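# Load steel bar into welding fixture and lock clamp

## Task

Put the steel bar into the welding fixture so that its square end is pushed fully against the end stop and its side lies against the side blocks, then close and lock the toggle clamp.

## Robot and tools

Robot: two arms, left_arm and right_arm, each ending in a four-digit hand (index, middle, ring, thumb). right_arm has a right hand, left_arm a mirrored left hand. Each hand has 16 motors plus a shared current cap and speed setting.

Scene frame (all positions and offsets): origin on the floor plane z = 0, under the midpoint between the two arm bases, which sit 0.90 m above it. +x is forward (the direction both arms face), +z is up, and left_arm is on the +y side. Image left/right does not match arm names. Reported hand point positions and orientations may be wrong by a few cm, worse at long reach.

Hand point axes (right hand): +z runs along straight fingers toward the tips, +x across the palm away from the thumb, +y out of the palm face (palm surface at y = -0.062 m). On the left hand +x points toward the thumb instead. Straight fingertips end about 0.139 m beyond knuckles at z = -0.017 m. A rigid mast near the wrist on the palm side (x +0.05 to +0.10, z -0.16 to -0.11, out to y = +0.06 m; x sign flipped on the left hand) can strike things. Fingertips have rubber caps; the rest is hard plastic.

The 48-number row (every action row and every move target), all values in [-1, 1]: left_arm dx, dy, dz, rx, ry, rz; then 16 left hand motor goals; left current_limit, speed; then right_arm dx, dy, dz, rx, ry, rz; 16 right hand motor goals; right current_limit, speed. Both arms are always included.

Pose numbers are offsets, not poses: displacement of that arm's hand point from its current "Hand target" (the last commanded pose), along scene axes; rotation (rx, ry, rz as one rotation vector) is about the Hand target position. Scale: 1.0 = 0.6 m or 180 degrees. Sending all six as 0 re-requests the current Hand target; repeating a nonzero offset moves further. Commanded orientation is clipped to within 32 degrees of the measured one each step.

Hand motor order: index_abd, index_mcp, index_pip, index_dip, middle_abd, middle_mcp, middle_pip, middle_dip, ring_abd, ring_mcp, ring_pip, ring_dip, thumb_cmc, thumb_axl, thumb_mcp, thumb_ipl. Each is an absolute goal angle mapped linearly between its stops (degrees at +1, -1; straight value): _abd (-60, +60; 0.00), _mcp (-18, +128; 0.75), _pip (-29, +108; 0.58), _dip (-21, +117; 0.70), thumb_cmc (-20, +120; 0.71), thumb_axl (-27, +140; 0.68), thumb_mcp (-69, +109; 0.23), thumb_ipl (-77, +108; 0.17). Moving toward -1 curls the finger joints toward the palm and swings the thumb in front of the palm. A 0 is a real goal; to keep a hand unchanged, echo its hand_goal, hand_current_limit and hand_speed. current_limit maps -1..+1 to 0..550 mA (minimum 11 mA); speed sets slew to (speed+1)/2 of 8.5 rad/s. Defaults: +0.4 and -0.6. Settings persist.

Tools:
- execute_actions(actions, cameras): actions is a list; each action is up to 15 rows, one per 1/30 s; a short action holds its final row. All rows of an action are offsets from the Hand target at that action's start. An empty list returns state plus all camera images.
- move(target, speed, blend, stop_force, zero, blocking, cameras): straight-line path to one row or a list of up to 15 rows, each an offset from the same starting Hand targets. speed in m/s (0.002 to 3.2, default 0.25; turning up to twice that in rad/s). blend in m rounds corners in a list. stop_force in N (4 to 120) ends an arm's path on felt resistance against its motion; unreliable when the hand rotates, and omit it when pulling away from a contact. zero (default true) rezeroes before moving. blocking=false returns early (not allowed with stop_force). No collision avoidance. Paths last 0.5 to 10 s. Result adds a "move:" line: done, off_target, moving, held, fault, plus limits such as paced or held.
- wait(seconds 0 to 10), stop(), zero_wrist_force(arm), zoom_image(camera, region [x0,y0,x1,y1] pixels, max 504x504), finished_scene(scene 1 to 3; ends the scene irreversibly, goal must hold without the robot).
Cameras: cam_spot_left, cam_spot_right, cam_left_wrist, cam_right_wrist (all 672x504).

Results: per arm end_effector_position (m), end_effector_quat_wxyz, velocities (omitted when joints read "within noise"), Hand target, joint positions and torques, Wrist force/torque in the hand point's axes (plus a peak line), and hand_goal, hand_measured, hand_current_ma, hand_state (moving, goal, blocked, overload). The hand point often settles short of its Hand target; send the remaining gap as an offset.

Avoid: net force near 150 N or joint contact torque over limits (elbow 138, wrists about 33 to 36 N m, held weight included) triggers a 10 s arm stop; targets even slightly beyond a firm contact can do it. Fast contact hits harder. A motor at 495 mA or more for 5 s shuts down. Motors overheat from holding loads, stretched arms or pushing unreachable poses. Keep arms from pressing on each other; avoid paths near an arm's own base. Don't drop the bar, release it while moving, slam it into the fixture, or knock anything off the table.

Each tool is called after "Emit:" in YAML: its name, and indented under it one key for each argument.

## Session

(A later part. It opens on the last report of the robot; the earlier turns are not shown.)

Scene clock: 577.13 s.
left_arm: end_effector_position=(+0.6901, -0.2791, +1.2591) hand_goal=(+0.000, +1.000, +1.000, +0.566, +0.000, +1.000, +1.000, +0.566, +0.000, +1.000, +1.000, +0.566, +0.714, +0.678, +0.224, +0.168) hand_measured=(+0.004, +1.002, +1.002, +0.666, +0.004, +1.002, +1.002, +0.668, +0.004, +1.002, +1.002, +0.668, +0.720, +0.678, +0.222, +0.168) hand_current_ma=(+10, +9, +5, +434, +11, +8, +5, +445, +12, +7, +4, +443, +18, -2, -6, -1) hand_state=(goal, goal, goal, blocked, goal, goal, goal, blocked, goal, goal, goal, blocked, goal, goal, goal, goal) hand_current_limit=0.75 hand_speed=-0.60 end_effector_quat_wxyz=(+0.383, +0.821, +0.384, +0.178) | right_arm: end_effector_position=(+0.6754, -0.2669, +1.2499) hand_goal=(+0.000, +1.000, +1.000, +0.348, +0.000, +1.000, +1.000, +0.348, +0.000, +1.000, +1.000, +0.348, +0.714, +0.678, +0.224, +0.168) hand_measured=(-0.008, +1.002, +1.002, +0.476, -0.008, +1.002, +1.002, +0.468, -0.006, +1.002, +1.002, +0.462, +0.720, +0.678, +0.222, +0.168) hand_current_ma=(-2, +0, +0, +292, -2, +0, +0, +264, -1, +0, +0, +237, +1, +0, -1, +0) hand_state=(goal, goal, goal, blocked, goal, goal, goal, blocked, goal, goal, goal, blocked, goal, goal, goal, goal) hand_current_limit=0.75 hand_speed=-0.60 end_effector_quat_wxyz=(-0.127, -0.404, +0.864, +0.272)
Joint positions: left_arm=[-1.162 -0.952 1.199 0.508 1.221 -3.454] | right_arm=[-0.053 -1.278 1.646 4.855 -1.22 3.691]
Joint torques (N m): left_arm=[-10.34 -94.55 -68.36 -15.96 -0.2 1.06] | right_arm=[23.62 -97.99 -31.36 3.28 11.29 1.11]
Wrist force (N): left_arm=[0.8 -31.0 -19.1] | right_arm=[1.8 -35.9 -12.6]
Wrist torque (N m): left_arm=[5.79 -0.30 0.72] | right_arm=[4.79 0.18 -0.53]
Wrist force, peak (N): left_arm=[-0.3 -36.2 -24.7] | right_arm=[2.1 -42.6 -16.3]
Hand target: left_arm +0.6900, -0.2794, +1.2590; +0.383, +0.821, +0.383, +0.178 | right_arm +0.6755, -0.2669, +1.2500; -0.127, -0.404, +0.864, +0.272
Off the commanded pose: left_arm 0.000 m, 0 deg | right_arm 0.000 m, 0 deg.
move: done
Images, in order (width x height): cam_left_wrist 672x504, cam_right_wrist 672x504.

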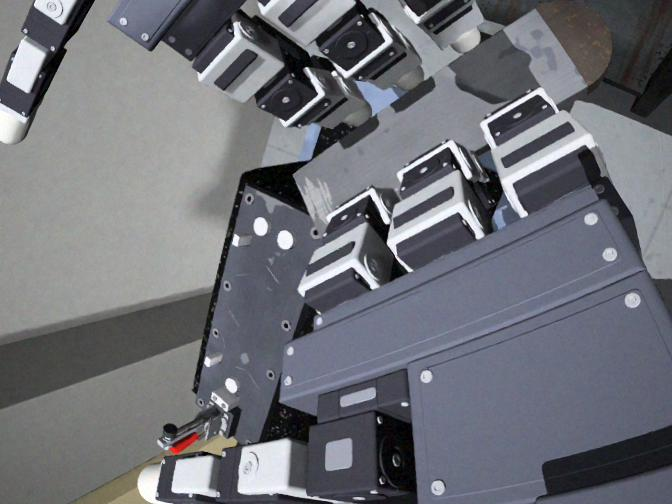

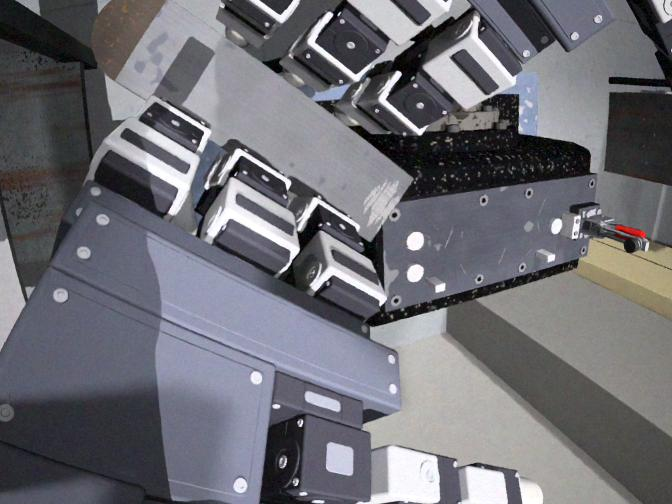

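Emit:
move:
  target:
    - [0.1203,0.2370,0,0,0,0.1111,0,1,1,0.565,0,1,1,0.565,0,1,1,0.565,0.714,0.678,0.2247,0.1676,0.75,-0.6,0.1148,0.2275,0,0,0,0.1111,0,1,1,0.348,0,1,1,0.348,0,1,1,0.348,0.714,0.678,0.2247,0.1676,0.75,-0.6]
    - [0.2282,0.4212,0,0,0,0.2139,0,1,1,0.565,0,1,1,0.565,0,1,1,0.565,0.714,0.678,0.2247,0.1676,0.75,-0.6,0.2205,0.4017,0,0,0,0.2139,0,1,1,0.348,0,1,1,0.348,0,1,1,0.348,0.714,0.678,0.2247,0.1676,0.75,-0.6]
  speed: 0.08
  blend: [0.03,0]
  cameras: ["cam_left_wrist","cam_right_wrist","cam_spot_left"]

Scene clock: 590.37 s.
left_arm: end_effector_position=(+0.8270, -0.0266, +1.2589) hand_goal=(+0.000, +1.000, +1.000, +0.566, +0.000, +1.000, +1.000, +0.566, +0.000, +1.000, +1.000, +0.566, +0.714, +0.678, +0.224, +0.168) hand_measured=(-0.002, +1.002, +1.002, +0.668, -0.002, +1.002, +1.002, +0.668, -0.002, +1.002, +1.002, +0.668, +0.720, +0.678, +0.222, +0.168) hand_current_ma=(-6, +9, +5, +441, -5, +8, +4, +445, -4, +7, +4, +443, +18, -2, -6, -1) hand_state=(goal, goal, goal, blocked, goal, goal, goal, blocked, goal, goal, goal, blocked, goal, goal, goal, goal) hand_current_limit=0.75 hand_speed=-0.60 end_effector_quat_wxyz=(+0.303, +0.649, +0.633, +0.295) | right_arm: end_effector_position=(+0.8077, -0.0258, +1.2499) hand_goal=(+0.000, +1.000, +1.000, +0.348, +0.000, +1.000, +1.000, +0.348, +0.000, +1.000, +1.000, +0.348, +0.714, +0.678, +0.224, +0.168) hand_measured=(+0.000, +1.002, +1.002, +0.476, +0.000, +1.002, +1.002, +0.468, +0.002, +1.002, +1.002, +0.462, +0.720, +0.678, +0.222, +0.168) hand_current_ma=(+0, +0, +0, +292, +0, +0, +0, +264, +0, +0, +0, +237, +1, +0, -1, +0) hand_state=(goal, goal, goal, blocked, goal, goal, goal, blocked, goal, goal, goal, blocked, goal, goal, goal, goal) hand_current_limit=0.75 hand_speed=-0.60 end_effector_quat_wxyz=(+0.210, +0.666, -0.682, -0.215)
Joint positions: left_arm=[-1.005 -0.937 1.212 0.709 0.882 -3.906] | right_arm=[0.299 -0.749 0.799 5.248 -1.387 3.409]
Joint torques (N m): left_arm=[6.88 -116.9 -47.83 -8.18 -4.04 0.36] | right_arm=[15.76 -142.18 -41.62 7.16 6.62 1.4]
Wrist force (N): left_arm=[-0.1 -32.5 -21.8] | right_arm=[0.3 -39.5 -14.2]
Wrist torque (N m): left_arm=[6.43 -0.53 0.65] | right_arm=[5.29 0.08 -0.79]
Wrist force, peak (N): left_arm=[-1.0 -33.6 -23.0] | right_arm=[-0.5 -40.4 -15.2]
Hand target: left_arm +0.8269, -0.0266, +1.2590; +0.303, +0.649, +0.633, +0.294 | right_arm +0.8078, -0.0258, +1.2500; +0.210, +0.666, -0.682, -0.215
Off the commanded pose: left_arm 0.000 m, 0 deg | right_arm 0.000 m, 0 deg.
move: done
Images, in order (width x height): cam_spot_left 672x504, cam_left_wrist 672x504, cam_right_wrist 672x504.

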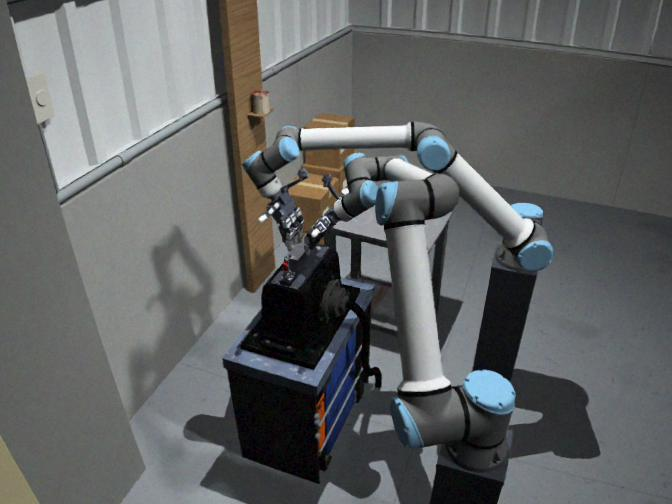

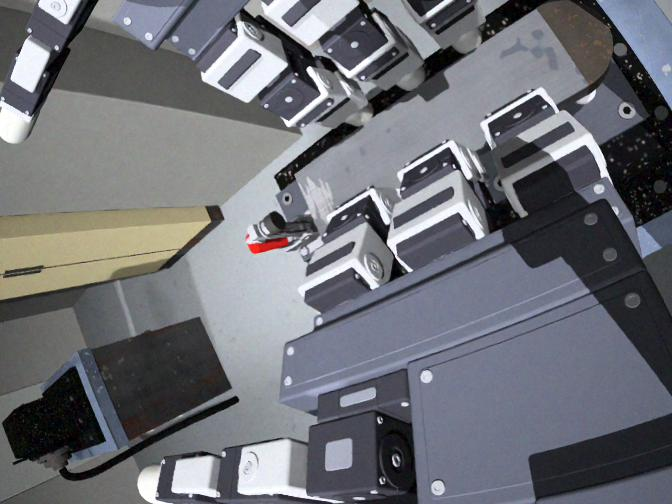

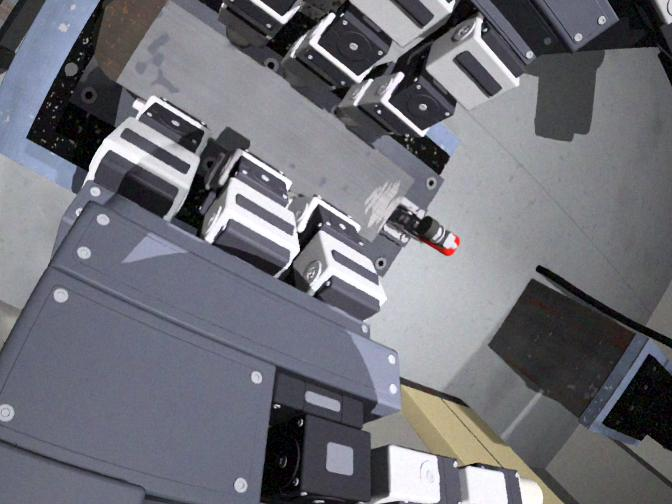

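Emit:
zoom_image:
  camera: "cam_right_wrist"
  region: [320, 130, 488, 290]

Emit:
zoom_image:
  camera: "cam_left_wrist"
  region: [230, 120, 398, 280]

Scaled by 3.000 from the camera's 672x504 image, which has a finer 960x720 frame.

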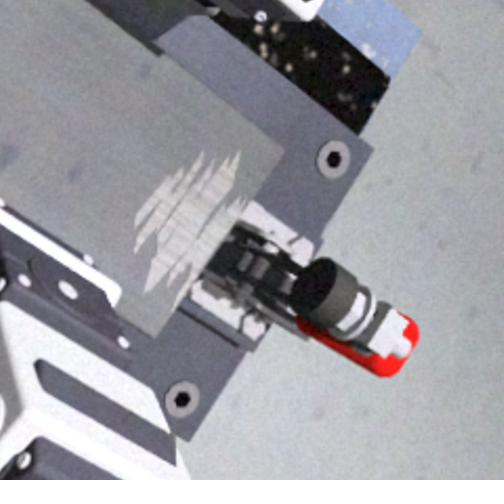

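Scaled by 3.000 from the camera's 672x504 image, which has a finer 960x720 frame.

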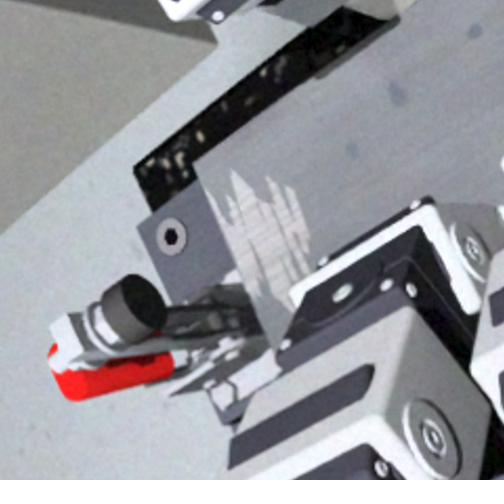

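Emit:
zoom_image:
  camera: "cam_right_wrist"
  region: [80, 0, 416, 252]

Scaled by 1.500 from the camera's 672x504 image, which has a finer 960x720 frame.

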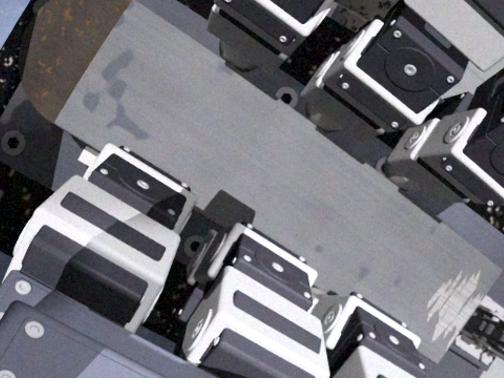

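Emit:
move:
  target: [0,0,-0.0767,0,0,0,0,1,1,0.565,0,1,1,0.565,0,1,1,0.565,0.714,0.678,0.2247,0.1676,0.75,-0.6,0,0,-0.0767,0,0,0,0,1,1,0.348,0,1,1,0.348,0,1,1,0.348,0.714,0.678,0.2247,0.1676,0.75,-0.6]
  speed: 0.04
  cameras: ["cam_left_wrist","cam_right_wrist"]

Emit:
zoom_image:
  camera: "cam_right_wrist"
  region: [320, 130, 488, 290]

Emit:
zoom_image:
  camera: "cam_left_wrist"
  region: [230, 80, 398, 240]

Scene clock: 627.00 s.
left_arm: end_effector_position=(+0.8268, -0.0267, +1.2128) hand_goal=(+0.000, +1.000, +1.000, +0.566, +0.000, +1.000, +1.000, +0.566, +0.000, +1.000, +1.000, +0.566, +0.714, +0.678, +0.224, +0.168) hand_measured=(-0.002, +1.004, +1.002, +0.690, +0.000, +1.004, +1.002, +0.694, +0.000, +1.004, +1.002, +0.690, +0.720, +0.678, +0.222, +0.168) hand_current_ma=(-7, +11, +6, +481, +0, +9, +6, +481, +1, +9, +6, +481, +19, -2, -6, -1) hand_state=(goal, goal, goal, blocked, goal, goal, goal, blocked, goal, goal, goal, blocked, goal, goal, goal, goal) hand_current_limit=0.75 hand_speed=-0.60 end_effector_quat_wxyz=(+0.303, +0.649, +0.633, +0.294) | right_arm: end_effector_position=(+0.8078, -0.0258, +1.2039) hand_goal=(+0.000, +1.000, +1.000, +0.348, +0.000, +1.000, +1.000, +0.348, +0.000, +1.000, +1.000, +0.348, +0.714, +0.678, +0.224, +0.168) hand_measured=(-0.010, +1.002, +1.002, +0.476, -0.008, +1.002, +1.002, +0.464, -0.006, +1.002, +1.002, +0.448, +0.720, +0.678, +0.222, +0.168) hand_current_ma=(-3, +0, +0, +292, -2, +0, +0, +245, -1, +0, +0, +189, +1, +0, -1, +0) hand_state=(goal, goal, goal, blocked, goal, goal, goal, blocked, goal, goal, goal, blocked, goal, goal, goal, goal) hand_current_limit=0.75 hand_speed=-0.60 end_effector_quat_wxyz=(+0.210, +0.666, -0.682, -0.215)
Joint positions: left_arm=[-1.005 -0.913 1.256 0.641 0.883 -3.906] | right_arm=[0.299 -0.741 0.865 5.174 -1.387 3.409]
Joint torques (N m): left_arm=[27.75 -76.57 -52.6 -3.76 -5.02 -0.04] | right_arm=[11.17 -87.2 -35.23 11.49 3.6 -0.26]
Wrist force (N): left_arm=[0.0 -18.7 -57.2] | right_arm=[1.7 -14.5 -27.8]
Wrist torque (N m): left_arm=[10.20 -1.13 0.45] | right_arm=[4.53 0.66 0.00]
Wrist force, peak (N): left_arm=[0.1 -18.4 -60.0] | right_arm=[0.2 -39.3 -14.3]
Hand target: left_arm +0.8269, -0.0266, +1.2130; +0.303, +0.649, +0.633, +0.294 | right_arm +0.8078, -0.0258, +1.2040; +0.210, +0.666, -0.682, -0.215
Off the commanded pose: left_arm 0.000 m, 0 deg | right_arm 0.000 m, 0 deg.
move: done
Images, in order (width x height): cam_left_wrist 672x504, cam_right_wrist 672x504.

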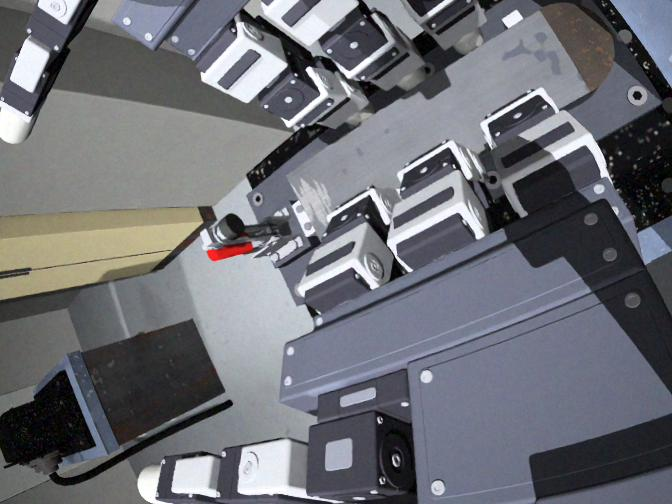

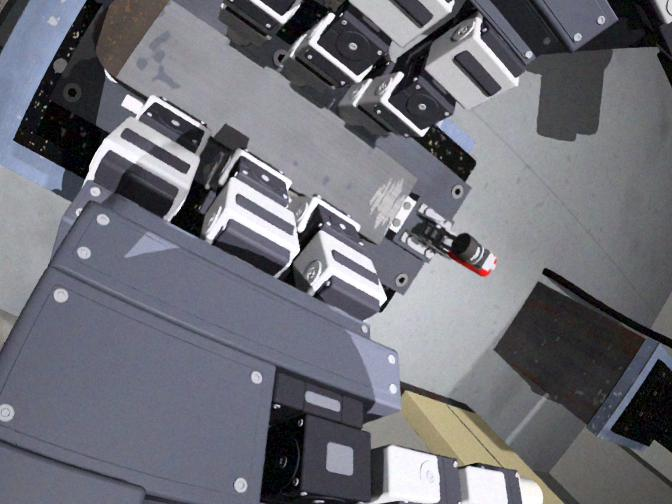

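Scaled by 3.000 from the camera's 672x504 image, which has a finer 960x720 frame.

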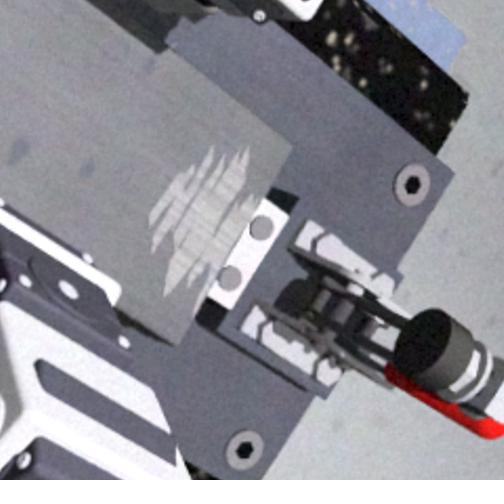

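Scaled by 3.000 from the camera's 672x504 image, which has a finer 960x720 frame.

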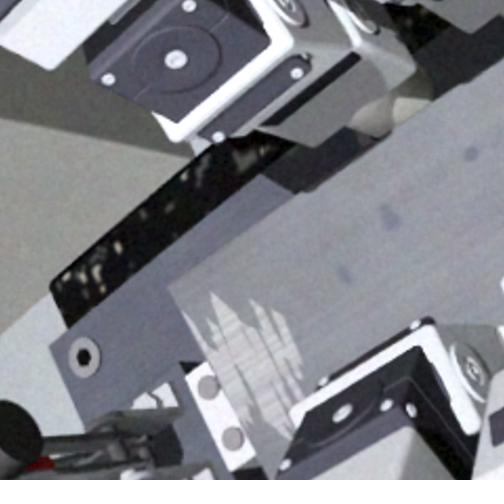

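Emit:
move:
  target: [0,0,0.0025,0,0,0,0,1,1,0.565,0,1,1,0.565,0,1,1,0.565,0.714,0.678,0.2247,0.1676,0.75,-0.6,0,0,0.0025,0,0,0,0,1,1,0.348,0,1,1,0.348,0,1,1,0.348,0.714,0.678,0.2247,0.1676,0.75,-0.6]
  speed: 0.01

Scene clock: 665.07 s.
left_arm: end_effector_position=(+0.8269, -0.0266, +1.2144) hand_goal=(+0.000, +1.000, +1.000, +0.566, +0.000, +1.000, +1.000, +0.566, +0.000, +1.000, +1.000, +0.566, +0.714, +0.678, +0.224, +0.168) hand_measured=(-0.004, +1.002, +1.002, +0.690, +0.000, +1.002, +1.002, +0.694, +0.000, +1.002, +1.002, +0.690, +0.720, +0.678, +0.222, +0.168) hand_current_ma=(-9, +8, +5, +481, -2, +8, +4, +481, +0, +8, +5, +481, +19, -2, -6, -1) hand_state=(goal, goal, goal, blocked, goal, goal, goal, blocked, goal, goal, goal, blocked, goal, goal, goal, goal) hand_current_limit=0.75 hand_speed=-0.60 end_effector_quat_wxyz=(+0.303, +0.649, +0.633, +0.294) | right_arm: end_effector_position=(+0.8078, -0.0258, +1.2054) hand_goal=(+0.000, +1.000, +1.000, +0.348, +0.000, +1.000, +1.000, +0.348, +0.000, +1.000, +1.000, +0.348, +0.714, +0.678, +0.224, +0.168) hand_measured=(-0.010, +1.002, +1.002, +0.476, -0.008, +1.002, +1.002, +0.464, -0.004, +1.002, +1.002, +0.448, +0.720, +0.678, +0.222, +0.168) hand_current_ma=(-2, +0, +0, +292, -2, +0, +0, +245, -1, +0, +0, +189, +1, +0, -1, +0) hand_state=(goal, goal, goal, blocked, goal, goal, goal, blocked, goal, goal, goal, blocked, goal, goal, goal, goal) hand_current_limit=0.75 hand_speed=-0.60 end_effector_quat_wxyz=(+0.210, +0.666, -0.682, -0.215)
Joint positions: left_arm=[-1.005 -0.913 1.255 0.643 0.883 -3.906] | right_arm=[0.299 -0.741 0.862 5.177 -1.387 3.409]
Joint torques (N m): left_arm=[33.1 -118.59 -64.38 -1.7 -12.45 1.25] | right_arm=[11.77 -151.98 -46.03 16.77 2.27 1.26]
Wrist force (N): left_arm=[-0.3 -27.1 -19.2] | right_arm=[0.6 -36.2 -9.8]
Wrist torque (N m): left_arm=[5.58 -0.12 0.74] | right_arm=[4.43 0.29 -0.63]
Wrist force, peak (N): left_arm=[0.0 -19.1 -57.2] | right_arm=[0.6 -36.2 -9.8]
Hand target: left_arm +0.8269, -0.0266, +1.2145; +0.303, +0.649, +0.633, +0.294 | right_arm +0.8078, -0.0258, +1.2055; +0.210, +0.666, -0.682, -0.215
Off the commanded pose: left_arm 0.000 m, 0 deg | right_arm 0.000 m, 0 deg.
move: done

Emit:
move:
  target:
    - [0,0,0.015,0,0,0,0,1,1,0.565,0,1,1,0.565,0,1,1,0.565,0.714,0.678,0.2247,0.1676,0.75,-0.6,0,0,0.015,0,0,0,0,1,1,0.348,0,1,1,0.348,0,1,1,0.348,0.714,0.678,0.2247,0.1676,0.75,-0.6]
    - [-0.0233,0,0.015,0,0,0,0,1,1,0.565,0,1,1,0.565,0,1,1,0.565,0.714,0.678,0.2247,0.1676,0.75,-0.6,-0.0233,0,0.015,0,0,0,0,1,1,0.348,0,1,1,0.348,0,1,1,0.348,0.714,0.678,0.2247,0.1676,0.75,-0.6]
  speed: 0.03
  cameras: ["cam_left_wrist","cam_right_wrist"]

Emit:
zoom_image:
  camera: "cam_right_wrist"
  region: [320, 130, 488, 290]

Emit:
zoom_image:
  camera: "cam_left_wrist"
  region: [230, 80, 398, 240]

Emit:
zoom_image:
  camera: "cam_right_wrist"
  region: [30, 20, 282, 210]

Scene clock: 699.20 s.
left_arm: end_effector_position=(+0.8127, -0.0267, +1.2236) hand_goal=(+0.000, +1.000, +1.000, +0.566, +0.000, +1.000, +1.000, +0.566, +0.000, +1.000, +1.000, +0.566, +0.714, +0.678, +0.224, +0.168) hand_measured=(-0.002, +1.002, +1.002, +0.690, +0.002, +1.002, +1.002, +0.694, +0.002, +1.002, +1.002, +0.690, +0.720, +0.678, +0.222, +0.168) hand_current_ma=(-3, +8, +5, +481, +3, +7, +4, +481, +5, +7, +4, +481, +19, -2, -6, -1) hand_state=(moving, goal, goal, blocked, moving, goal, goal, blocked, moving, goal, goal, blocked, goal, goal, goal, goal) hand_current_limit=0.75 hand_speed=-0.60 end_effector_quat_wxyz=(+0.303, +0.649, +0.633, +0.294) | right_arm: end_effector_position=(+0.7938, -0.0258, +1.2146) hand_goal=(+0.000, +1.000, +1.000, +0.348, +0.000, +1.000, +1.000, +0.348, +0.000, +1.000, +1.000, +0.348, +0.714, +0.678, +0.224, +0.168) hand_measured=(-0.008, +1.002, +1.002, +0.476, -0.004, +1.002, +1.002, +0.464, -0.002, +1.002, +1.002, +0.448, +0.720, +0.678, +0.222, +0.168) hand_current_ma=(-1, +0, +0, +292, -1, +0, +0, +245, +0, +0, +0, +189, +1, +0, -1, +0) hand_state=(goal, goal, goal, blocked, goal, goal, goal, blocked, goal, goal, goal, blocked, goal, goal, goal, goal) hand_current_limit=0.75 hand_speed=-0.60 end_effector_quat_wxyz=(+0.210, +0.667, -0.682, -0.215)
Joint positions: left_arm=[-1.02 -0.933 1.273 0.655 0.874 -3.922] | right_arm=[0.303 -0.77 0.899 5.169 -1.385 3.412]
Joint torques (N m): left_arm=[39.27 -81.58 -61.79 -6.91 -9.87 1.27] | right_arm=[20.36 -110.5 -47.16 14.49 6.11 0.59]
Wrist force (N): left_arm=[0.4 -26.4 -17.3] | right_arm=[0.7 -34.2 -8.4]
Wrist torque (N m): left_arm=[5.16 0.02 0.78] | right_arm=[4.14 0.36 -0.47]
Wrist force, peak (N): left_arm=[-0.2 -27.8 -20.5] | right_arm=[0.3 -37.2 -10.5]
Hand target: left_arm +0.8129, -0.0266, +1.2235; +0.303, +0.649, +0.633, +0.294 | right_arm +0.7938, -0.0258, +1.2145; +0.210, +0.666, -0.682, -0.215
Off the commanded pose: left_arm 0.000 m, 0 deg | right_arm 0.000 m, 0 deg.
move: done
Images, in order (width x height): cam_left_wrist 672x504, cam_right_wrist 672x504.

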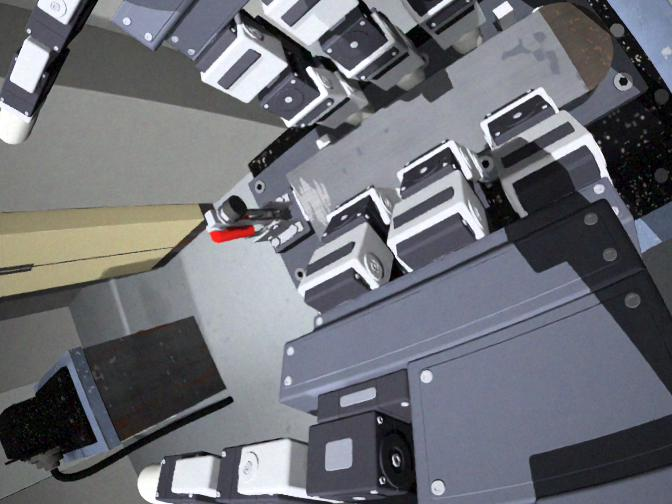

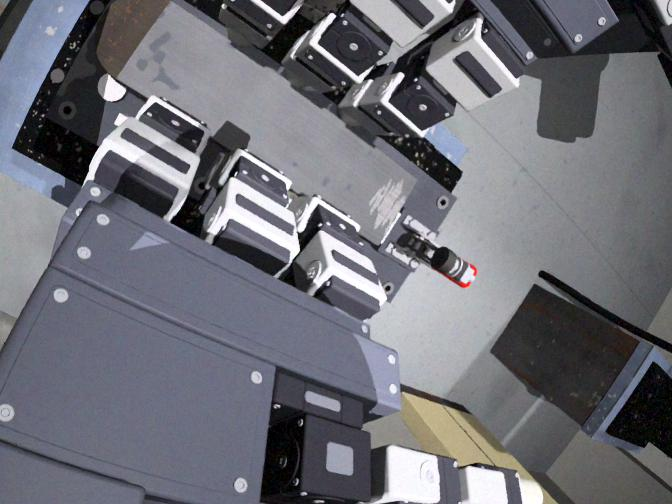

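Scaled by 3.000 from the camera's 672x504 image, which has a finer 960x720 frame.

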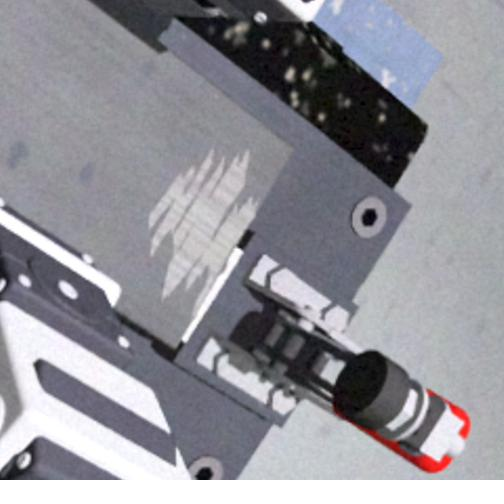

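Scaled by 3.000 from the camera's 672x504 image, which has a finer 960x720 frame.

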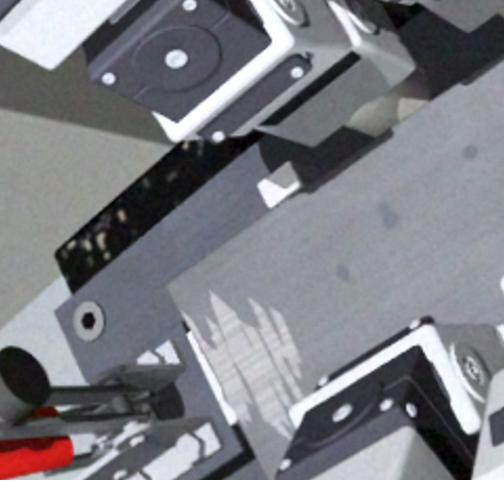

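Scaled by 2.000 from the camera's 672x504 image, which has a finer 960x720 frame.

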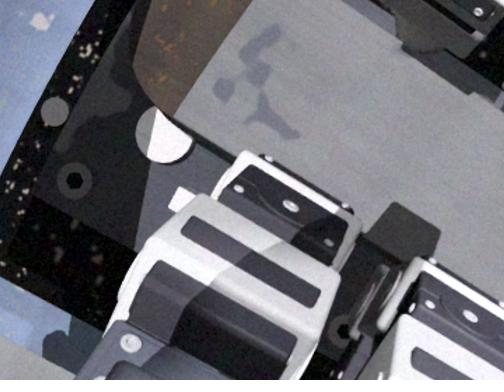

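Emit:
move:
  target:
    - [0.0067,0,0,0,0,0,0,1,1,0.565,0,1,1,0.565,0,1,1,0.565,0.714,0.678,0.2247,0.1676,0.75,-0.6,0.0067,0,0,0,0,0,0,1,1,0.348,0,1,1,0.348,0,1,1,0.348,0.714,0.678,0.2247,0.1676,0.75,-0.6]
    - [0.0067,0,-0.0283,0,0,0,0,1,1,0.565,0,1,1,0.565,0,1,1,0.565,0.714,0.678,0.2247,0.1676,0.75,-0.6,0.0067,0,-0.0283,0,0,0,0,1,1,0.348,0,1,1,0.348,0,1,1,0.348,0.714,0.678,0.2247,0.1676,0.75,-0.6]
  speed: 0.02

Scene clock: 722.73 s.
left_arm: end_effector_position=(+0.8169, -0.0267, +1.2065) hand_goal=(+0.000, +1.000, +1.000, +0.566, +0.000, +1.000, +1.000, +0.566, +0.000, +1.000, +1.000, +0.566, +0.714, +0.678, +0.224, +0.168) hand_measured=(+0.004, +1.002, +1.002, +0.690, +0.008, +1.002, +1.002, +0.692, +0.010, +1.002, +1.002, +0.690, +0.720, +0.678, +0.222, +0.168) hand_current_ma=(+11, +5, +3, +481, +20, +5, +3, +481, +30, +6, +4, +481, +19, -2, -6, -1) hand_state=(goal, goal, goal, blocked, goal, goal, goal, blocked, goal, goal, goal, blocked, goal, goal, goal, goal) hand_current_limit=0.75 hand_speed=-0.60 end_effector_quat_wxyz=(+0.303, +0.649, +0.633, +0.294) | right_arm: end_effector_position=(+0.7979, -0.0258, +1.1975) hand_goal=(+0.000, +1.000, +1.000, +0.348, +0.000, +1.000, +1.000, +0.348, +0.000, +1.000, +1.000, +0.348, +0.714, +0.678, +0.224, +0.168) hand_measured=(-0.004, +1.002, +1.002, +0.476, +0.000, +1.002, +1.002, +0.464, +0.004, +1.002, +1.002, +0.452, +0.720, +0.678, +0.222, +0.168) hand_current_ma=(+0, +0, +0, +292, +0, +0, +0, +245, +0, +0, +0, +202, +1, +0, -1, +0) hand_state=(goal, goal, goal, blocked, goal, goal, goal, blocked, goal, goal, goal, blocked, goal, goal, goal, goal) hand_current_limit=0.75 hand_speed=-0.60 end_effector_quat_wxyz=(+0.210, +0.666, -0.682, -0.215)
Joint positions: left_arm=[-1.015 -0.919 1.28 0.63 0.877 -3.917] | right_arm=[0.302 -0.758 0.907 5.149 -1.386 3.411]
Joint torques (N m): left_arm=[4.52 -68.55 -35.83 -0.55 -8.59 -1.51] | right_arm=[24.53 -89.94 -25.8 15.36 2.38 0.89]
Wrist force (N): left_arm=[0.0 -5.4 -33.3] | right_arm=[0.5 -31.5 -31.2]
Wrist torque (N m): left_arm=[5.51 -0.56 0.27] | right_arm=[6.84 0.72 -0.66]
Wrist force, peak (N): left_arm=[0.4 -9.0 -43.2] | right_arm=[0.3 -32.1 -31.2]
Hand target: left_arm +0.8169, -0.0266, +1.2065; +0.303, +0.649, +0.633, +0.294 | right_arm +0.7978, -0.0258, +1.1975; +0.210, +0.666, -0.682, -0.215
Off the commanded pose: left_arm 0.000 m, 0 deg | right_arm 0.000 m, 0 deg.
move: done

Emit:
move:
  target:
    - [0,0,0.0013,0,0,0,0,1,1,0.565,0,1,1,0.565,0,1,1,0.565,0.714,0.678,0.2247,0.1676,0.75,-0.6,0,0,0.0013,0,0,0,0,1,1,0.348,0,1,1,0.348,0,1,1,0.348,0.714,0.678,0.2247,0.1676,0.75,-0.6]
    - [-0.015,0,0.0013,0,0,0,0,1,1,0.565,0,1,1,0.565,0,1,1,0.565,0.714,0.678,0.2247,0.1676,0.75,-0.6,0.015,0,0.0013,0,0,0,0,1,1,0.348,0,1,1,0.348,0,1,1,0.348,0.714,0.678,0.2247,0.1676,0.75,-0.6]
    - [-0.05,0,0.0013,0,0,0,0,1,1,0.565,0,1,1,0.565,0,1,1,0.565,0.714,0.678,0.2247,0.1676,0.75,-0.6,0.045,0,0.0013,0,0,0,0,1,1,0.348,0,1,1,0.348,0,1,1,0.348,0.714,0.678,0.2247,0.1676,0.75,-0.6]
  speed: [0.01,0.015,0.04]
  blend: [0.0005,0.002,0]
  cameras: ["cam_left_wrist","cam_right_wrist"]

Scene clock: 740.27 s.
left_arm: end_effector_position=(+0.7868, -0.0267, +1.2074) hand_goal=(+0.000, +1.000, +1.000, +0.566, +0.000, +1.000, +1.000, +0.566, +0.000, +1.000, +1.000, +0.566, +0.714, +0.678, +0.224, +0.168) hand_measured=(+0.002, +1.000, +1.000, +0.568, +0.002, +1.000, +1.000, +0.568, +0.002, +1.000, +1.000, +0.568, +0.720, +0.678, +0.222, +0.168) hand_current_ma=(+7, +1, +0, +8, +7, +1, +0, +8, +7, +1, +0, +8, +19, -2, -6, -1) hand_state=(goal, goal, goal, goal, goal, goal, goal, goal, goal, goal, goal, goal, goal, goal, goal, goal) hand_current_limit=0.75 hand_speed=-0.60 end_effector_quat_wxyz=(+0.303, +0.649, +0.633, +0.294) | right_arm: end_effector_position=(+0.8249, -0.0259, +1.1981) hand_goal=(+0.000, +1.000, +1.000, +0.348, +0.000, +1.000, +1.000, +0.348, +0.000, +1.000, +1.000, +0.348, +0.714, +0.678, +0.224, +0.168) hand_measured=(+0.004, +1.000, +1.000, +0.352, +0.002, +1.000, +1.000, +0.352, +0.002, +1.000, +1.000, +0.352, +0.720, +0.678, +0.222, +0.168) hand_current_ma=(+0, +0, +0, +0, +0, +0, +0, +0, +0, +0, +0, +0, +1, +0, -1, +0) hand_state=(goal, goal, goal, goal, goal, goal, goal, goal, goal, goal, goal, goal, goal, goal, goal, goal) hand_current_limit=0.75 hand_speed=-0.60 end_effector_quat_wxyz=(+0.210, +0.666, -0.682, -0.215)
Joint positions: left_arm=[-1.048 -0.949 1.334 0.63 0.859 -3.953] | right_arm=[0.295 -0.705 0.81 5.194 -1.39 3.405]
Joint torques (N m): left_arm=[18.66 -68.84 -47.75 0.58 0.64 1.81] | right_arm=[3.92 -143.64 -38.94 -5.91 0.53 -0.37]
Wrist force (N): left_arm=[0.6 1.2 3.8] | right_arm=[0.1 -2.5 -0.1]
Wrist torque (N m): left_arm=[-0.23 0.13 0.11] | right_arm=[-0.29 0.01 0.15]
Wrist force, peak (N): left_arm=[0.0 -5.0 -34.0] | right_arm=[0.6 -32.2 -31.7]
Hand target: left_arm +0.7869, -0.0266, +1.2073; +0.303, +0.649, +0.633, +0.294 | right_arm +0.8248, -0.0258, +1.1983; +0.210, +0.666, -0.682, -0.215
Off the commanded pose: left_arm 0.000 m, 0 deg | right_arm 0.000 m, 0 deg.
move: done; blend cut to 0.0004 m at target 1
Images, in order (width x height): cam_left_wrist 672x504, cam_right_wrist 672x504.

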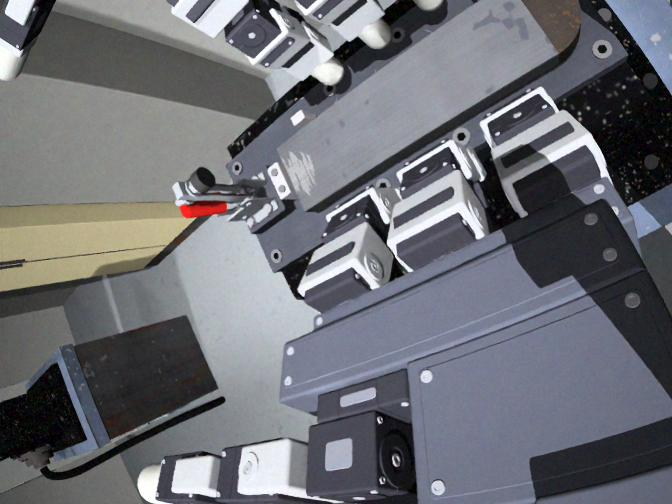

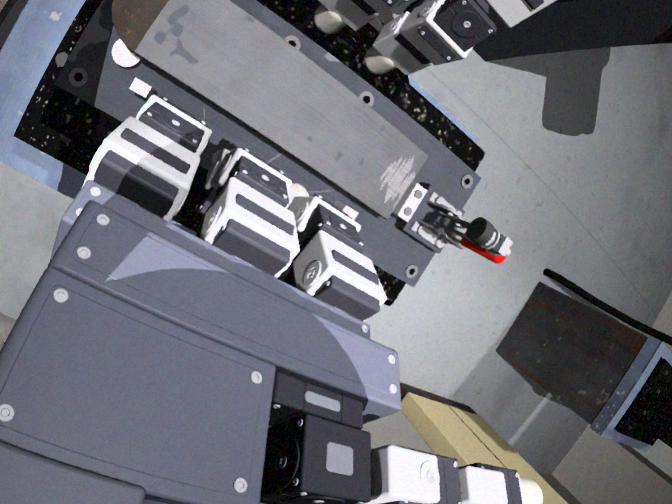

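Emit:
zoom_image:
  camera: "cam_right_wrist"
  region: [290, 110, 490, 290]

Emit:
zoom_image:
  camera: "cam_left_wrist"
  region: [200, 60, 400, 240]

Emit:
zoom_image:
  camera: "cam_right_wrist"
  region: [60, 0, 260, 150]

Scaled by 2.520 from the camera's 672x504 image, which has a finer 960x720 frame.

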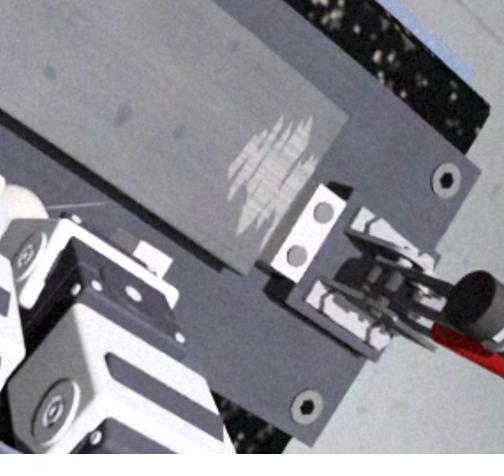

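Scaled by 2.520 from the camera's 672x504 image, which has a finer 960x720 frame.

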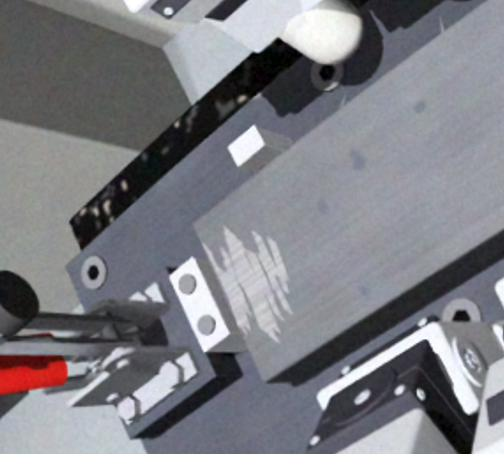

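Scaled by 2.520 from the camera's 672x504 image, which has a finer 960x720 frame.

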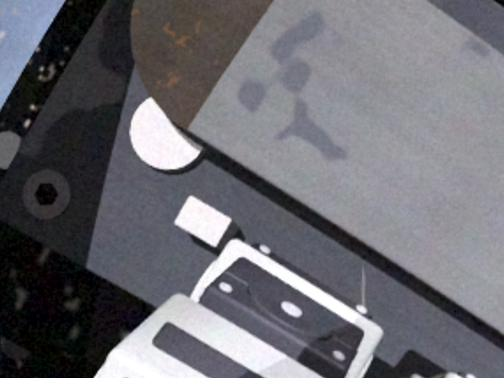

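Emit:
move:
  target:
    - [0,0,0,0,0,0,0,1,1,0.565,0,1,1,0.565,0,1,1,0.565,0.714,0.678,0.2247,0.1676,0.75,-0.6,0,0,0.2,0,0,0,0,1,1,0.348,0,1,1,0.348,0,1,1,0.348,0.714,0.678,0.2247,0.1676,0.75,-0.6]
    - [0,0,0,0,0,0,0,1,1,0.565,0,1,1,0.565,0,1,1,0.565,0.714,0.678,0.2247,0.1676,0.75,-0.6,-0.0667,-0.5,0.2,0,0,-0.2,0,1,0.314,0.696,0,1,0.314,0.696,0,1,0.314,0.696,0.714,0.678,0.2247,0.1676,0.75,-0.6]
  speed: [0.1,0.25]
  blend: [0.02,0]

Emit:
move:
  target: [0.1,0,-0.003,0,0,0,0,1,1,0.565,0,1,1,0.565,0,1,1,0.565,0.714,0.678,0.2247,0.1676,0.75,-0.6,0,0,0,0,0,0,0,1,0.314,0.696,0,1,0.314,0.696,0,1,0.314,0.696,0.714,0.678,0.2247,0.1676,0.75,-0.6]
  speed: 0.01
  stop_force: 22
  cameras: ["cam_left_wrist","cam_right_wrist"]

Scene clock: 771.57 s.
left_arm: end_effector_position=(+0.7869, -0.0266, +1.2073) hand_goal=(+0.000, +1.000, +1.000, +0.566, +0.000, +1.000, +1.000, +0.566, +0.000, +1.000, +1.000, +0.566, +0.714, +0.678, +0.224, +0.168) hand_measured=(+0.002, +1.000, +1.000, +0.568, +0.002, +1.000, +1.000, +0.568, +0.002, +1.000, +1.000, +0.568, +0.720, +0.678, +0.222, +0.168) hand_current_ma=(+7, +1, +0, +8, +7, +1, +0, +8, +7, +1, +0, +8, +19, -2, -6, -1) hand_state=(goal, goal, goal, goal, goal, goal, goal, goal, goal, goal, goal, goal, goal, goal, goal, goal) hand_current_limit=0.75 hand_speed=-0.60 end_effector_quat_wxyz=(+0.303, +0.649, +0.633, +0.294) | right_arm: end_effector_position=(+0.7848, -0.3258, +1.3183) hand_goal=(+0.000, +1.000, +0.314, +0.696, +0.000, +1.000, +0.314, +0.696, +0.000, +1.000, +0.314, +0.696, +0.714, +0.678, +0.224, +0.168) hand_measured=(+0.002, +1.000, +0.320, +0.694, +0.002, +1.000, +0.318, +0.694, +0.002, +1.000, +0.318, +0.694, +0.720, +0.678, +0.222, +0.168) hand_current_ma=(+0, +0, +1, +0, +0, +0, +1, +0, +0, +0, +1, +0, +1, +0, -1, +0) hand_state=(goal, goal, goal, goal, goal, goal, goal, goal, goal, goal, goal, goal, goal, goal, goal, goal) hand_current_limit=0.75 hand_speed=-0.60 end_effector_quat_wxyz=(-0.133, -0.423, +0.855, +0.270)
Joint positions: left_arm=[-1.048 -0.949 1.334 0.63 0.859 -3.953] | right_arm=[-0.103 -1.132 1.312 5.07 -1.266 3.606]
Joint torques (N m): left_arm=[18.14 -69.61 -47.71 3.68 1.82 1.63] | right_arm=[-12.24 -66.57 -37.65 0.7 -1 1.74]
Wrist force (N): left_arm=[0.3 1.2 3.9] | right_arm=[0.2 -2.6 -0.1]
Wrist torque (N m): left_arm=[-0.24 0.17 0.08] | right_arm=[-0.26 0.04 -0.05]
Wrist force, peak (N): left_arm=[0.5 1.5 4.2] | right_arm=[3.6 -3.7 -1.1]
Hand target: left_arm +0.7869, -0.0266, +1.2073; +0.303, +0.649, +0.633, +0.294 | right_arm +0.7848, -0.3258, +1.3183; -0.133, -0.423, +0.855, +0.270
Off the commanded pose: left_arm 0.000 m, 0 deg | right_arm 0.000 m, 0 deg.
move: done

Scene clock: 775.93 s.
left_arm: end_effector_position=(+0.8179, -0.0266, +1.2063) hand_goal=(+0.000, +1.000, +1.000, +0.566, +0.000, +1.000, +1.000, +0.566, +0.000, +1.000, +1.000, +0.566, +0.714, +0.678, +0.224, +0.168) hand_measured=(-0.006, +1.000, +1.000, +0.592, -0.006, +1.000, +1.000, +0.600, -0.006, +1.002, +1.000, +0.606, +0.720, +0.678, +0.222, +0.168) hand_current_ma=(-16, +2, +1, +97, -15, +2, +1, +128, -15, +3, +2, +156, +19, -2, -6, -1) hand_state=(goal, goal, goal, blocked, goal, goal, goal, blocked, goal, goal, goal, blocked, goal, goal, goal, goal) hand_current_limit=0.75 hand_speed=-0.60 end_effector_quat_wxyz=(+0.303, +0.649, +0.633, +0.294) | right_arm: end_effector_position=(+0.7848, -0.3258, +1.3183) hand_goal=(+0.000, +1.000, +0.314, +0.696, +0.000, +1.000, +0.314, +0.696, +0.000, +1.000, +0.314, +0.696, +0.714, +0.678, +0.224, +0.168) hand_measured=(+0.002, +1.000, +0.320, +0.694, +0.002, +1.000, +0.318, +0.694, +0.002, +1.000, +0.318, +0.694, +0.720, +0.678, +0.222, +0.168) hand_current_ma=(+0, +0, +1, +0, +0, +0, +1, +0, +0, +0, +1, +0, +1, +0, -1, +0) hand_state=(goal, goal, goal, goal, goal, goal, goal, goal, goal, goal, goal, goal, goal, goal, goal, goal) hand_current_limit=0.75 hand_speed=-0.60 end_effector_quat_wxyz=(-0.133, -0.423, +0.855, +0.270)
Joint positions: left_arm=[-1.014 -0.918 1.279 0.63 0.877 -3.916] | right_arm=[-0.103 -1.132 1.312 5.07 -1.266 3.606]
Joint torques (N m): left_arm=[-9.7 -107.75 -31.49 -1.75 -7.11 -1.68] | right_arm=[-9.28 -68.29 -37.55 -0.26 -0.78 1.27]
Wrist force (N): left_arm=[0.1 -3.8 -7.1] | right_arm=[0.6 -2.7 0.0]
Wrist torque (N m): left_arm=[1.77 -0.22 0.02] | right_arm=[-0.28 0.00 -0.02]
Wrist force, peak (N): left_arm=[-1.0 -3.9 -20.2] | right_arm=[0.7 -3.2 -0.3]
Hand target: left_arm +0.8179, -0.0267, +1.2064; +0.303, +0.649, +0.633, +0.294 (not the last commanded pose) | right_arm +0.7848, -0.3258, +1.3183; -0.133, -0.423, +0.855, +0.270
Off the commanded pose: left_arm 0.029 m, 0 deg | right_arm 0.000 m, 0 deg.
move: contact (left_arm)
Images, in order (width x height): cam_left_wrist 672x504, cam_right_wrist 672x504.

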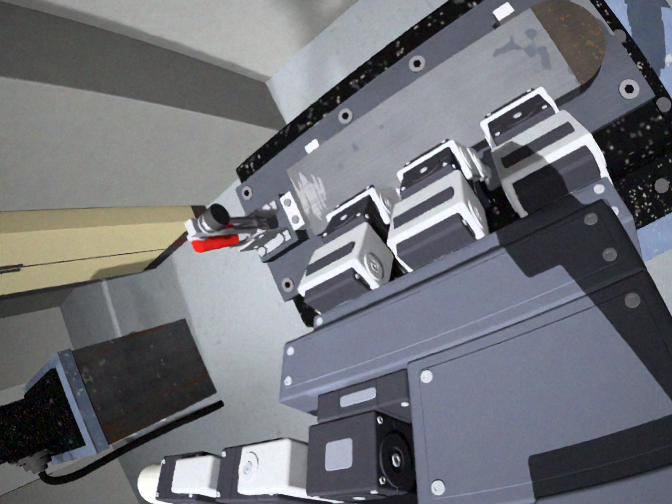

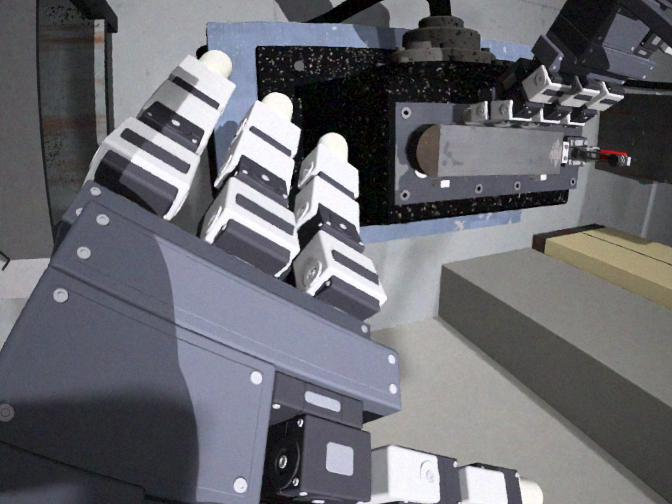

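Emit:
zoom_image:
  camera: "cam_right_wrist"
  region: [390, 80, 642, 230]

Emit:
move:
  target: [0.05,0,0.0015,0,0,0,0,1,1,0.565,0,1,1,0.565,0,1,1,0.565,0.714,0.678,0.2247,0.1676,0.75,-0.6,0,0,0,0,0,0,0,1,0.314,0.696,0,1,0.314,0.696,0,1,0.314,0.696,0.714,0.678,0.2247,0.1676,0.75,-0.6]
  speed: 0.01
  stop_force: 35
  zero: true
  cameras: ["cam_left_wrist","cam_right_wrist"]

Emit:
zoom_image:
  camera: "cam_right_wrist"
  region: [390, 80, 642, 230]

Scaled by 2.000 from the camera's 672x504 image, which has a finer 960x720 frame.

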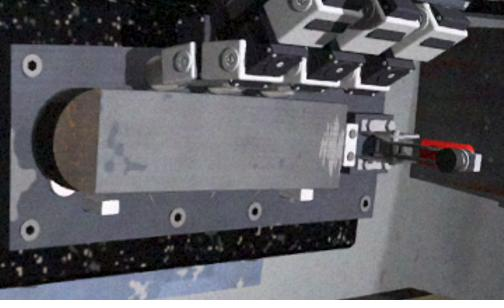

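Scene clock: 786.27 s.
left_arm: end_effector_position=(+0.8257, -0.0267, +1.2067) hand_goal=(+0.000, +1.000, +1.000, +0.566, +0.000, +1.000, +1.000, +0.566, +0.000, +1.000, +1.000, +0.566, +0.714, +0.678, +0.224, +0.168) hand_measured=(-0.042, +1.002, +1.002, +0.660, -0.042, +1.002, +1.002, +0.646, -0.040, +1.002, +1.002, +0.632, +0.720, +0.678, +0.222, +0.168) hand_current_ma=(-143, +8, +5, +404, -138, +6, +4, +342, -131, +5, +3, +273, +19, -2, -6, -1) hand_state=(blocked, goal, goal, blocked, blocked, goal, goal, blocked, blocked, goal, goal, blocked, goal, goal, goal, goal) hand_current_limit=0.75 hand_speed=-0.60 end_effector_quat_wxyz=(+0.303, +0.649, +0.633, +0.294) | right_arm: end_effector_position=(+0.7848, -0.3258, +1.3183) hand_goal=(+0.000, +1.000, +0.314, +0.696, +0.000, +1.000, +0.314, +0.696, +0.000, +1.000, +0.314, +0.696, +0.714, +0.678, +0.224, +0.168) hand_measured=(+0.002, +1.000, +0.320, +0.694, +0.002, +1.000, +0.318, +0.694, +0.002, +1.000, +0.318, +0.694, +0.720, +0.678, +0.222, +0.168) hand_current_ma=(+0, +0, +1, +0, +0, +0, +1, +0, +0, +0, +1, +0, +1, +0, -1, +0) hand_state=(goal, goal, goal, goal, goal, goal, goal, goal, goal, goal, goal, goal, goal, goal, goal, goal) hand_current_limit=0.75 hand_speed=-0.60 end_effector_quat_wxyz=(-0.133, -0.423, +0.855, +0.270)
Joint positions: left_arm=[-1.006 -0.91 1.264 0.632 0.882 -3.907] | right_arm=[-0.103 -1.132 1.312 5.07 -1.266 3.606]
Joint torques (N m): left_arm=[9.65 -95.43 -29.94 -5.38 -11.28 -1.75] | right_arm=[-10.22 -68.04 -38.22 -2.03 -0.94 1.59]
Wrist force (N): left_arm=[-5.0 -10.0 -34.2] | right_arm=[0.0 -2.3 -0.5]
Wrist torque (N m): left_arm=[6.20 -1.07 -0.60] | right_arm=[-0.19 0.07 -0.06]
Wrist force, peak (N): left_arm=[-4.9 -11.1 -48.7] | right_arm=[0.9 -3.1 -0.5]
Hand target: left_arm +0.8257, -0.0267, +1.2067; +0.303, +0.649, +0.633, +0.294 (not the last commanded pose) | right_arm +0.7848, -0.3258, +1.3183; -0.133, -0.423, +0.855, +0.270
Off the commanded pose: left_arm 0.022 m, 0 deg | right_arm 0.000 m, 0 deg.
move: contact (left_arm)
Images, in order (width x height): cam_left_wrist 672x504, cam_right_wrist 672x504.

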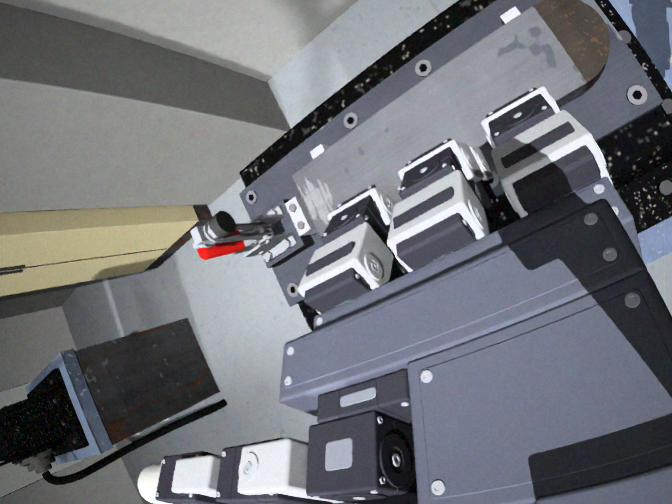

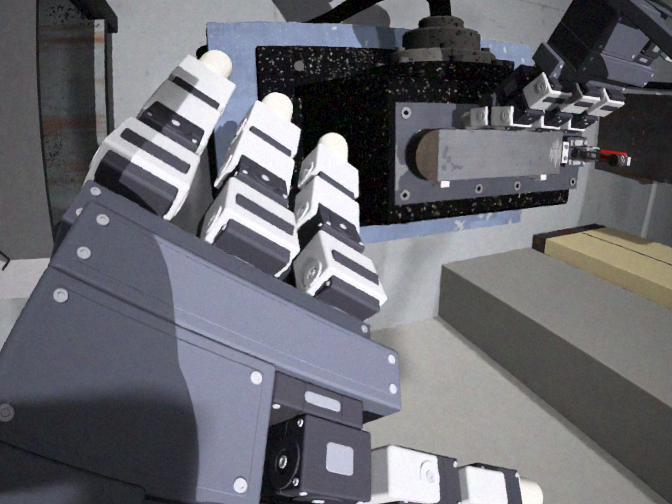

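Scaled by 2.000 from the camera's 672x504 image, which has a finer 960x720 frame.

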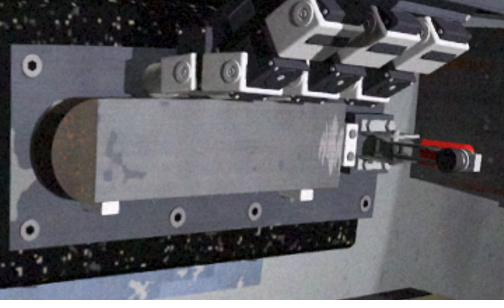

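Emit:
move:
  target:
    - [-0.0667,0,0.003,0,0,0,0,1,1,0.565,0,1,1,0.565,0,1,1,0.565,0.714,0.678,0.2247,0.1676,0.75,-0.6,0,0,0,0,0,0,0,1,1,0.435,0,1,1,0.435,0,1,1,0.435,0.714,0.678,0.2247,0.1676,0.75,-0.6]
    - [-0.1667,0,0.2333,0,0,0,0,1,1,0.565,0,1,1,0.565,0,1,1,0.565,0.714,0.678,0.2247,0.1676,0.75,-0.6,0,0,0,0,0,0,0,1,1,0.435,0,1,1,0.435,0,1,1,0.435,0.714,0.678,0.2247,0.1676,0.75,-0.6]
    - [-0.5,0.25,0.2333,0,0,0,0,1,1,0.565,0,1,1,0.565,0,1,1,0.565,0.714,0.678,0.2247,0.1676,0.75,-0.6,0,0.1,-0.03,0,0,-0.3011,0,1,1,0.435,0,1,1,0.435,0,1,1,0.435,0.714,0.678,0.2247,0.1676,0.75,-0.6]
  speed: [0.04,0.15,0.25]
  blend: [0.003,0.03,0]
  cameras: ["cam_right_wrist"]

Scene clock: 834.57 s.
left_arm: end_effector_position=(+0.5257, +0.1232, +1.3467) hand_goal=(+0.000, +1.000, +1.000, +0.566, +0.000, +1.000, +1.000, +0.566, +0.000, +1.000, +1.000, +0.566, +0.714, +0.678, +0.224, +0.168) hand_measured=(-0.002, +1.000, +1.000, +0.568, -0.002, +1.000, +1.000, +0.568, -0.002, +1.000, +1.000, +0.568, +0.720, +0.678, +0.222, +0.168) hand_current_ma=(-6, +1, +0, +7, -6, +0, +0, +8, -6, +0, +0, +8, +19, -2, -6, -1) hand_state=(goal, goal, goal, goal, goal, goal, goal, goal, goal, goal, goal, goal, goal, goal, goal, goal) hand_current_limit=0.75 hand_speed=-0.60 end_effector_quat_wxyz=(+0.303, +0.649, +0.633, +0.294) | right_arm: end_effector_position=(+0.7847, -0.2657, +1.3004) hand_goal=(+0.000, +1.000, +1.000, +0.436, +0.000, +1.000, +1.000, +0.436, +0.000, +1.000, +1.000, +0.436, +0.714, +0.678, +0.224, +0.168) hand_measured=(+0.002, +1.000, +0.996, +0.440, +0.002, +1.000, +0.996, +0.440, +0.002, +1.000, +0.996, +0.438, +0.720, +0.678, +0.222, +0.168) hand_current_ma=(+0, +0, -1, +0, +0, +0, -1, +0, +0, +0, -1, +0, +1, +0, -1, +0) hand_state=(goal, goal, goal, goal, goal, goal, goal, goal, goal, goal, goal, goal, goal, goal, goal, goal) hand_current_limit=0.75 hand_speed=-0.60 end_effector_quat_wxyz=(+0.004, +0.013, +0.954, +0.301)
Joint positions: left_arm=[-1.342 -1.44 1.823 0.896 0.737 -4.328] | right_arm=[-0.134 -1.417 1.819 4.384 -0.964 4.582]
Joint torques (N m): left_arm=[15.82 -35.71 -38.8 0.26 1.68 -0.76] | right_arm=[-9.31 -41.15 -44.14 -6.04 -0.3 2.04]
Wrist force (N): left_arm=[-1.0 -0.4 4.3] | right_arm=[0.1 -1.9 0.2]
Wrist torque (N m): left_arm=[-0.46 0.37 0.11] | right_arm=[-0.20 0.05 -0.05]
Wrist force, peak (N): left_arm=[-5.4 -10.1 -34.3] | right_arm=[0.3 -3.2 -0.2]
Hand target: left_arm +0.5257, +0.1233, +1.3466; +0.303, +0.649, +0.633, +0.294 | right_arm +0.7848, -0.2658, +1.3003; +0.004, +0.013, +0.954, +0.301
Off the commanded pose: left_arm 0.000 m, 0 deg | right_arm 0.000 m, 0 deg.
move: done; blend cut to 0 m at target 1
Images, in order (width x height): cam_right_wrist 672x504.

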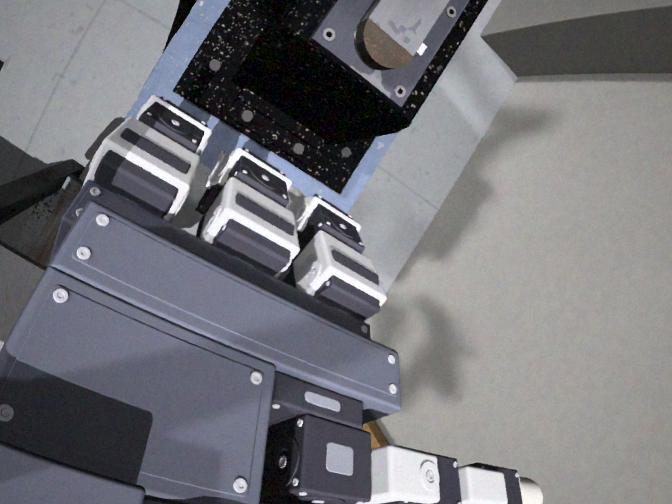

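Emit:
zoom_image:
  camera: "cam_right_wrist"
  region: [300, 0, 468, 120]

Scaled by 3.000 from the camera's 672x504 image, which has a finer 960x720 frame.

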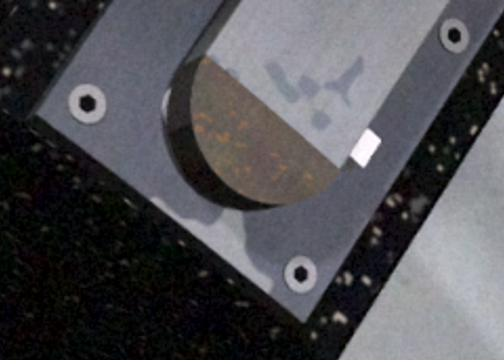

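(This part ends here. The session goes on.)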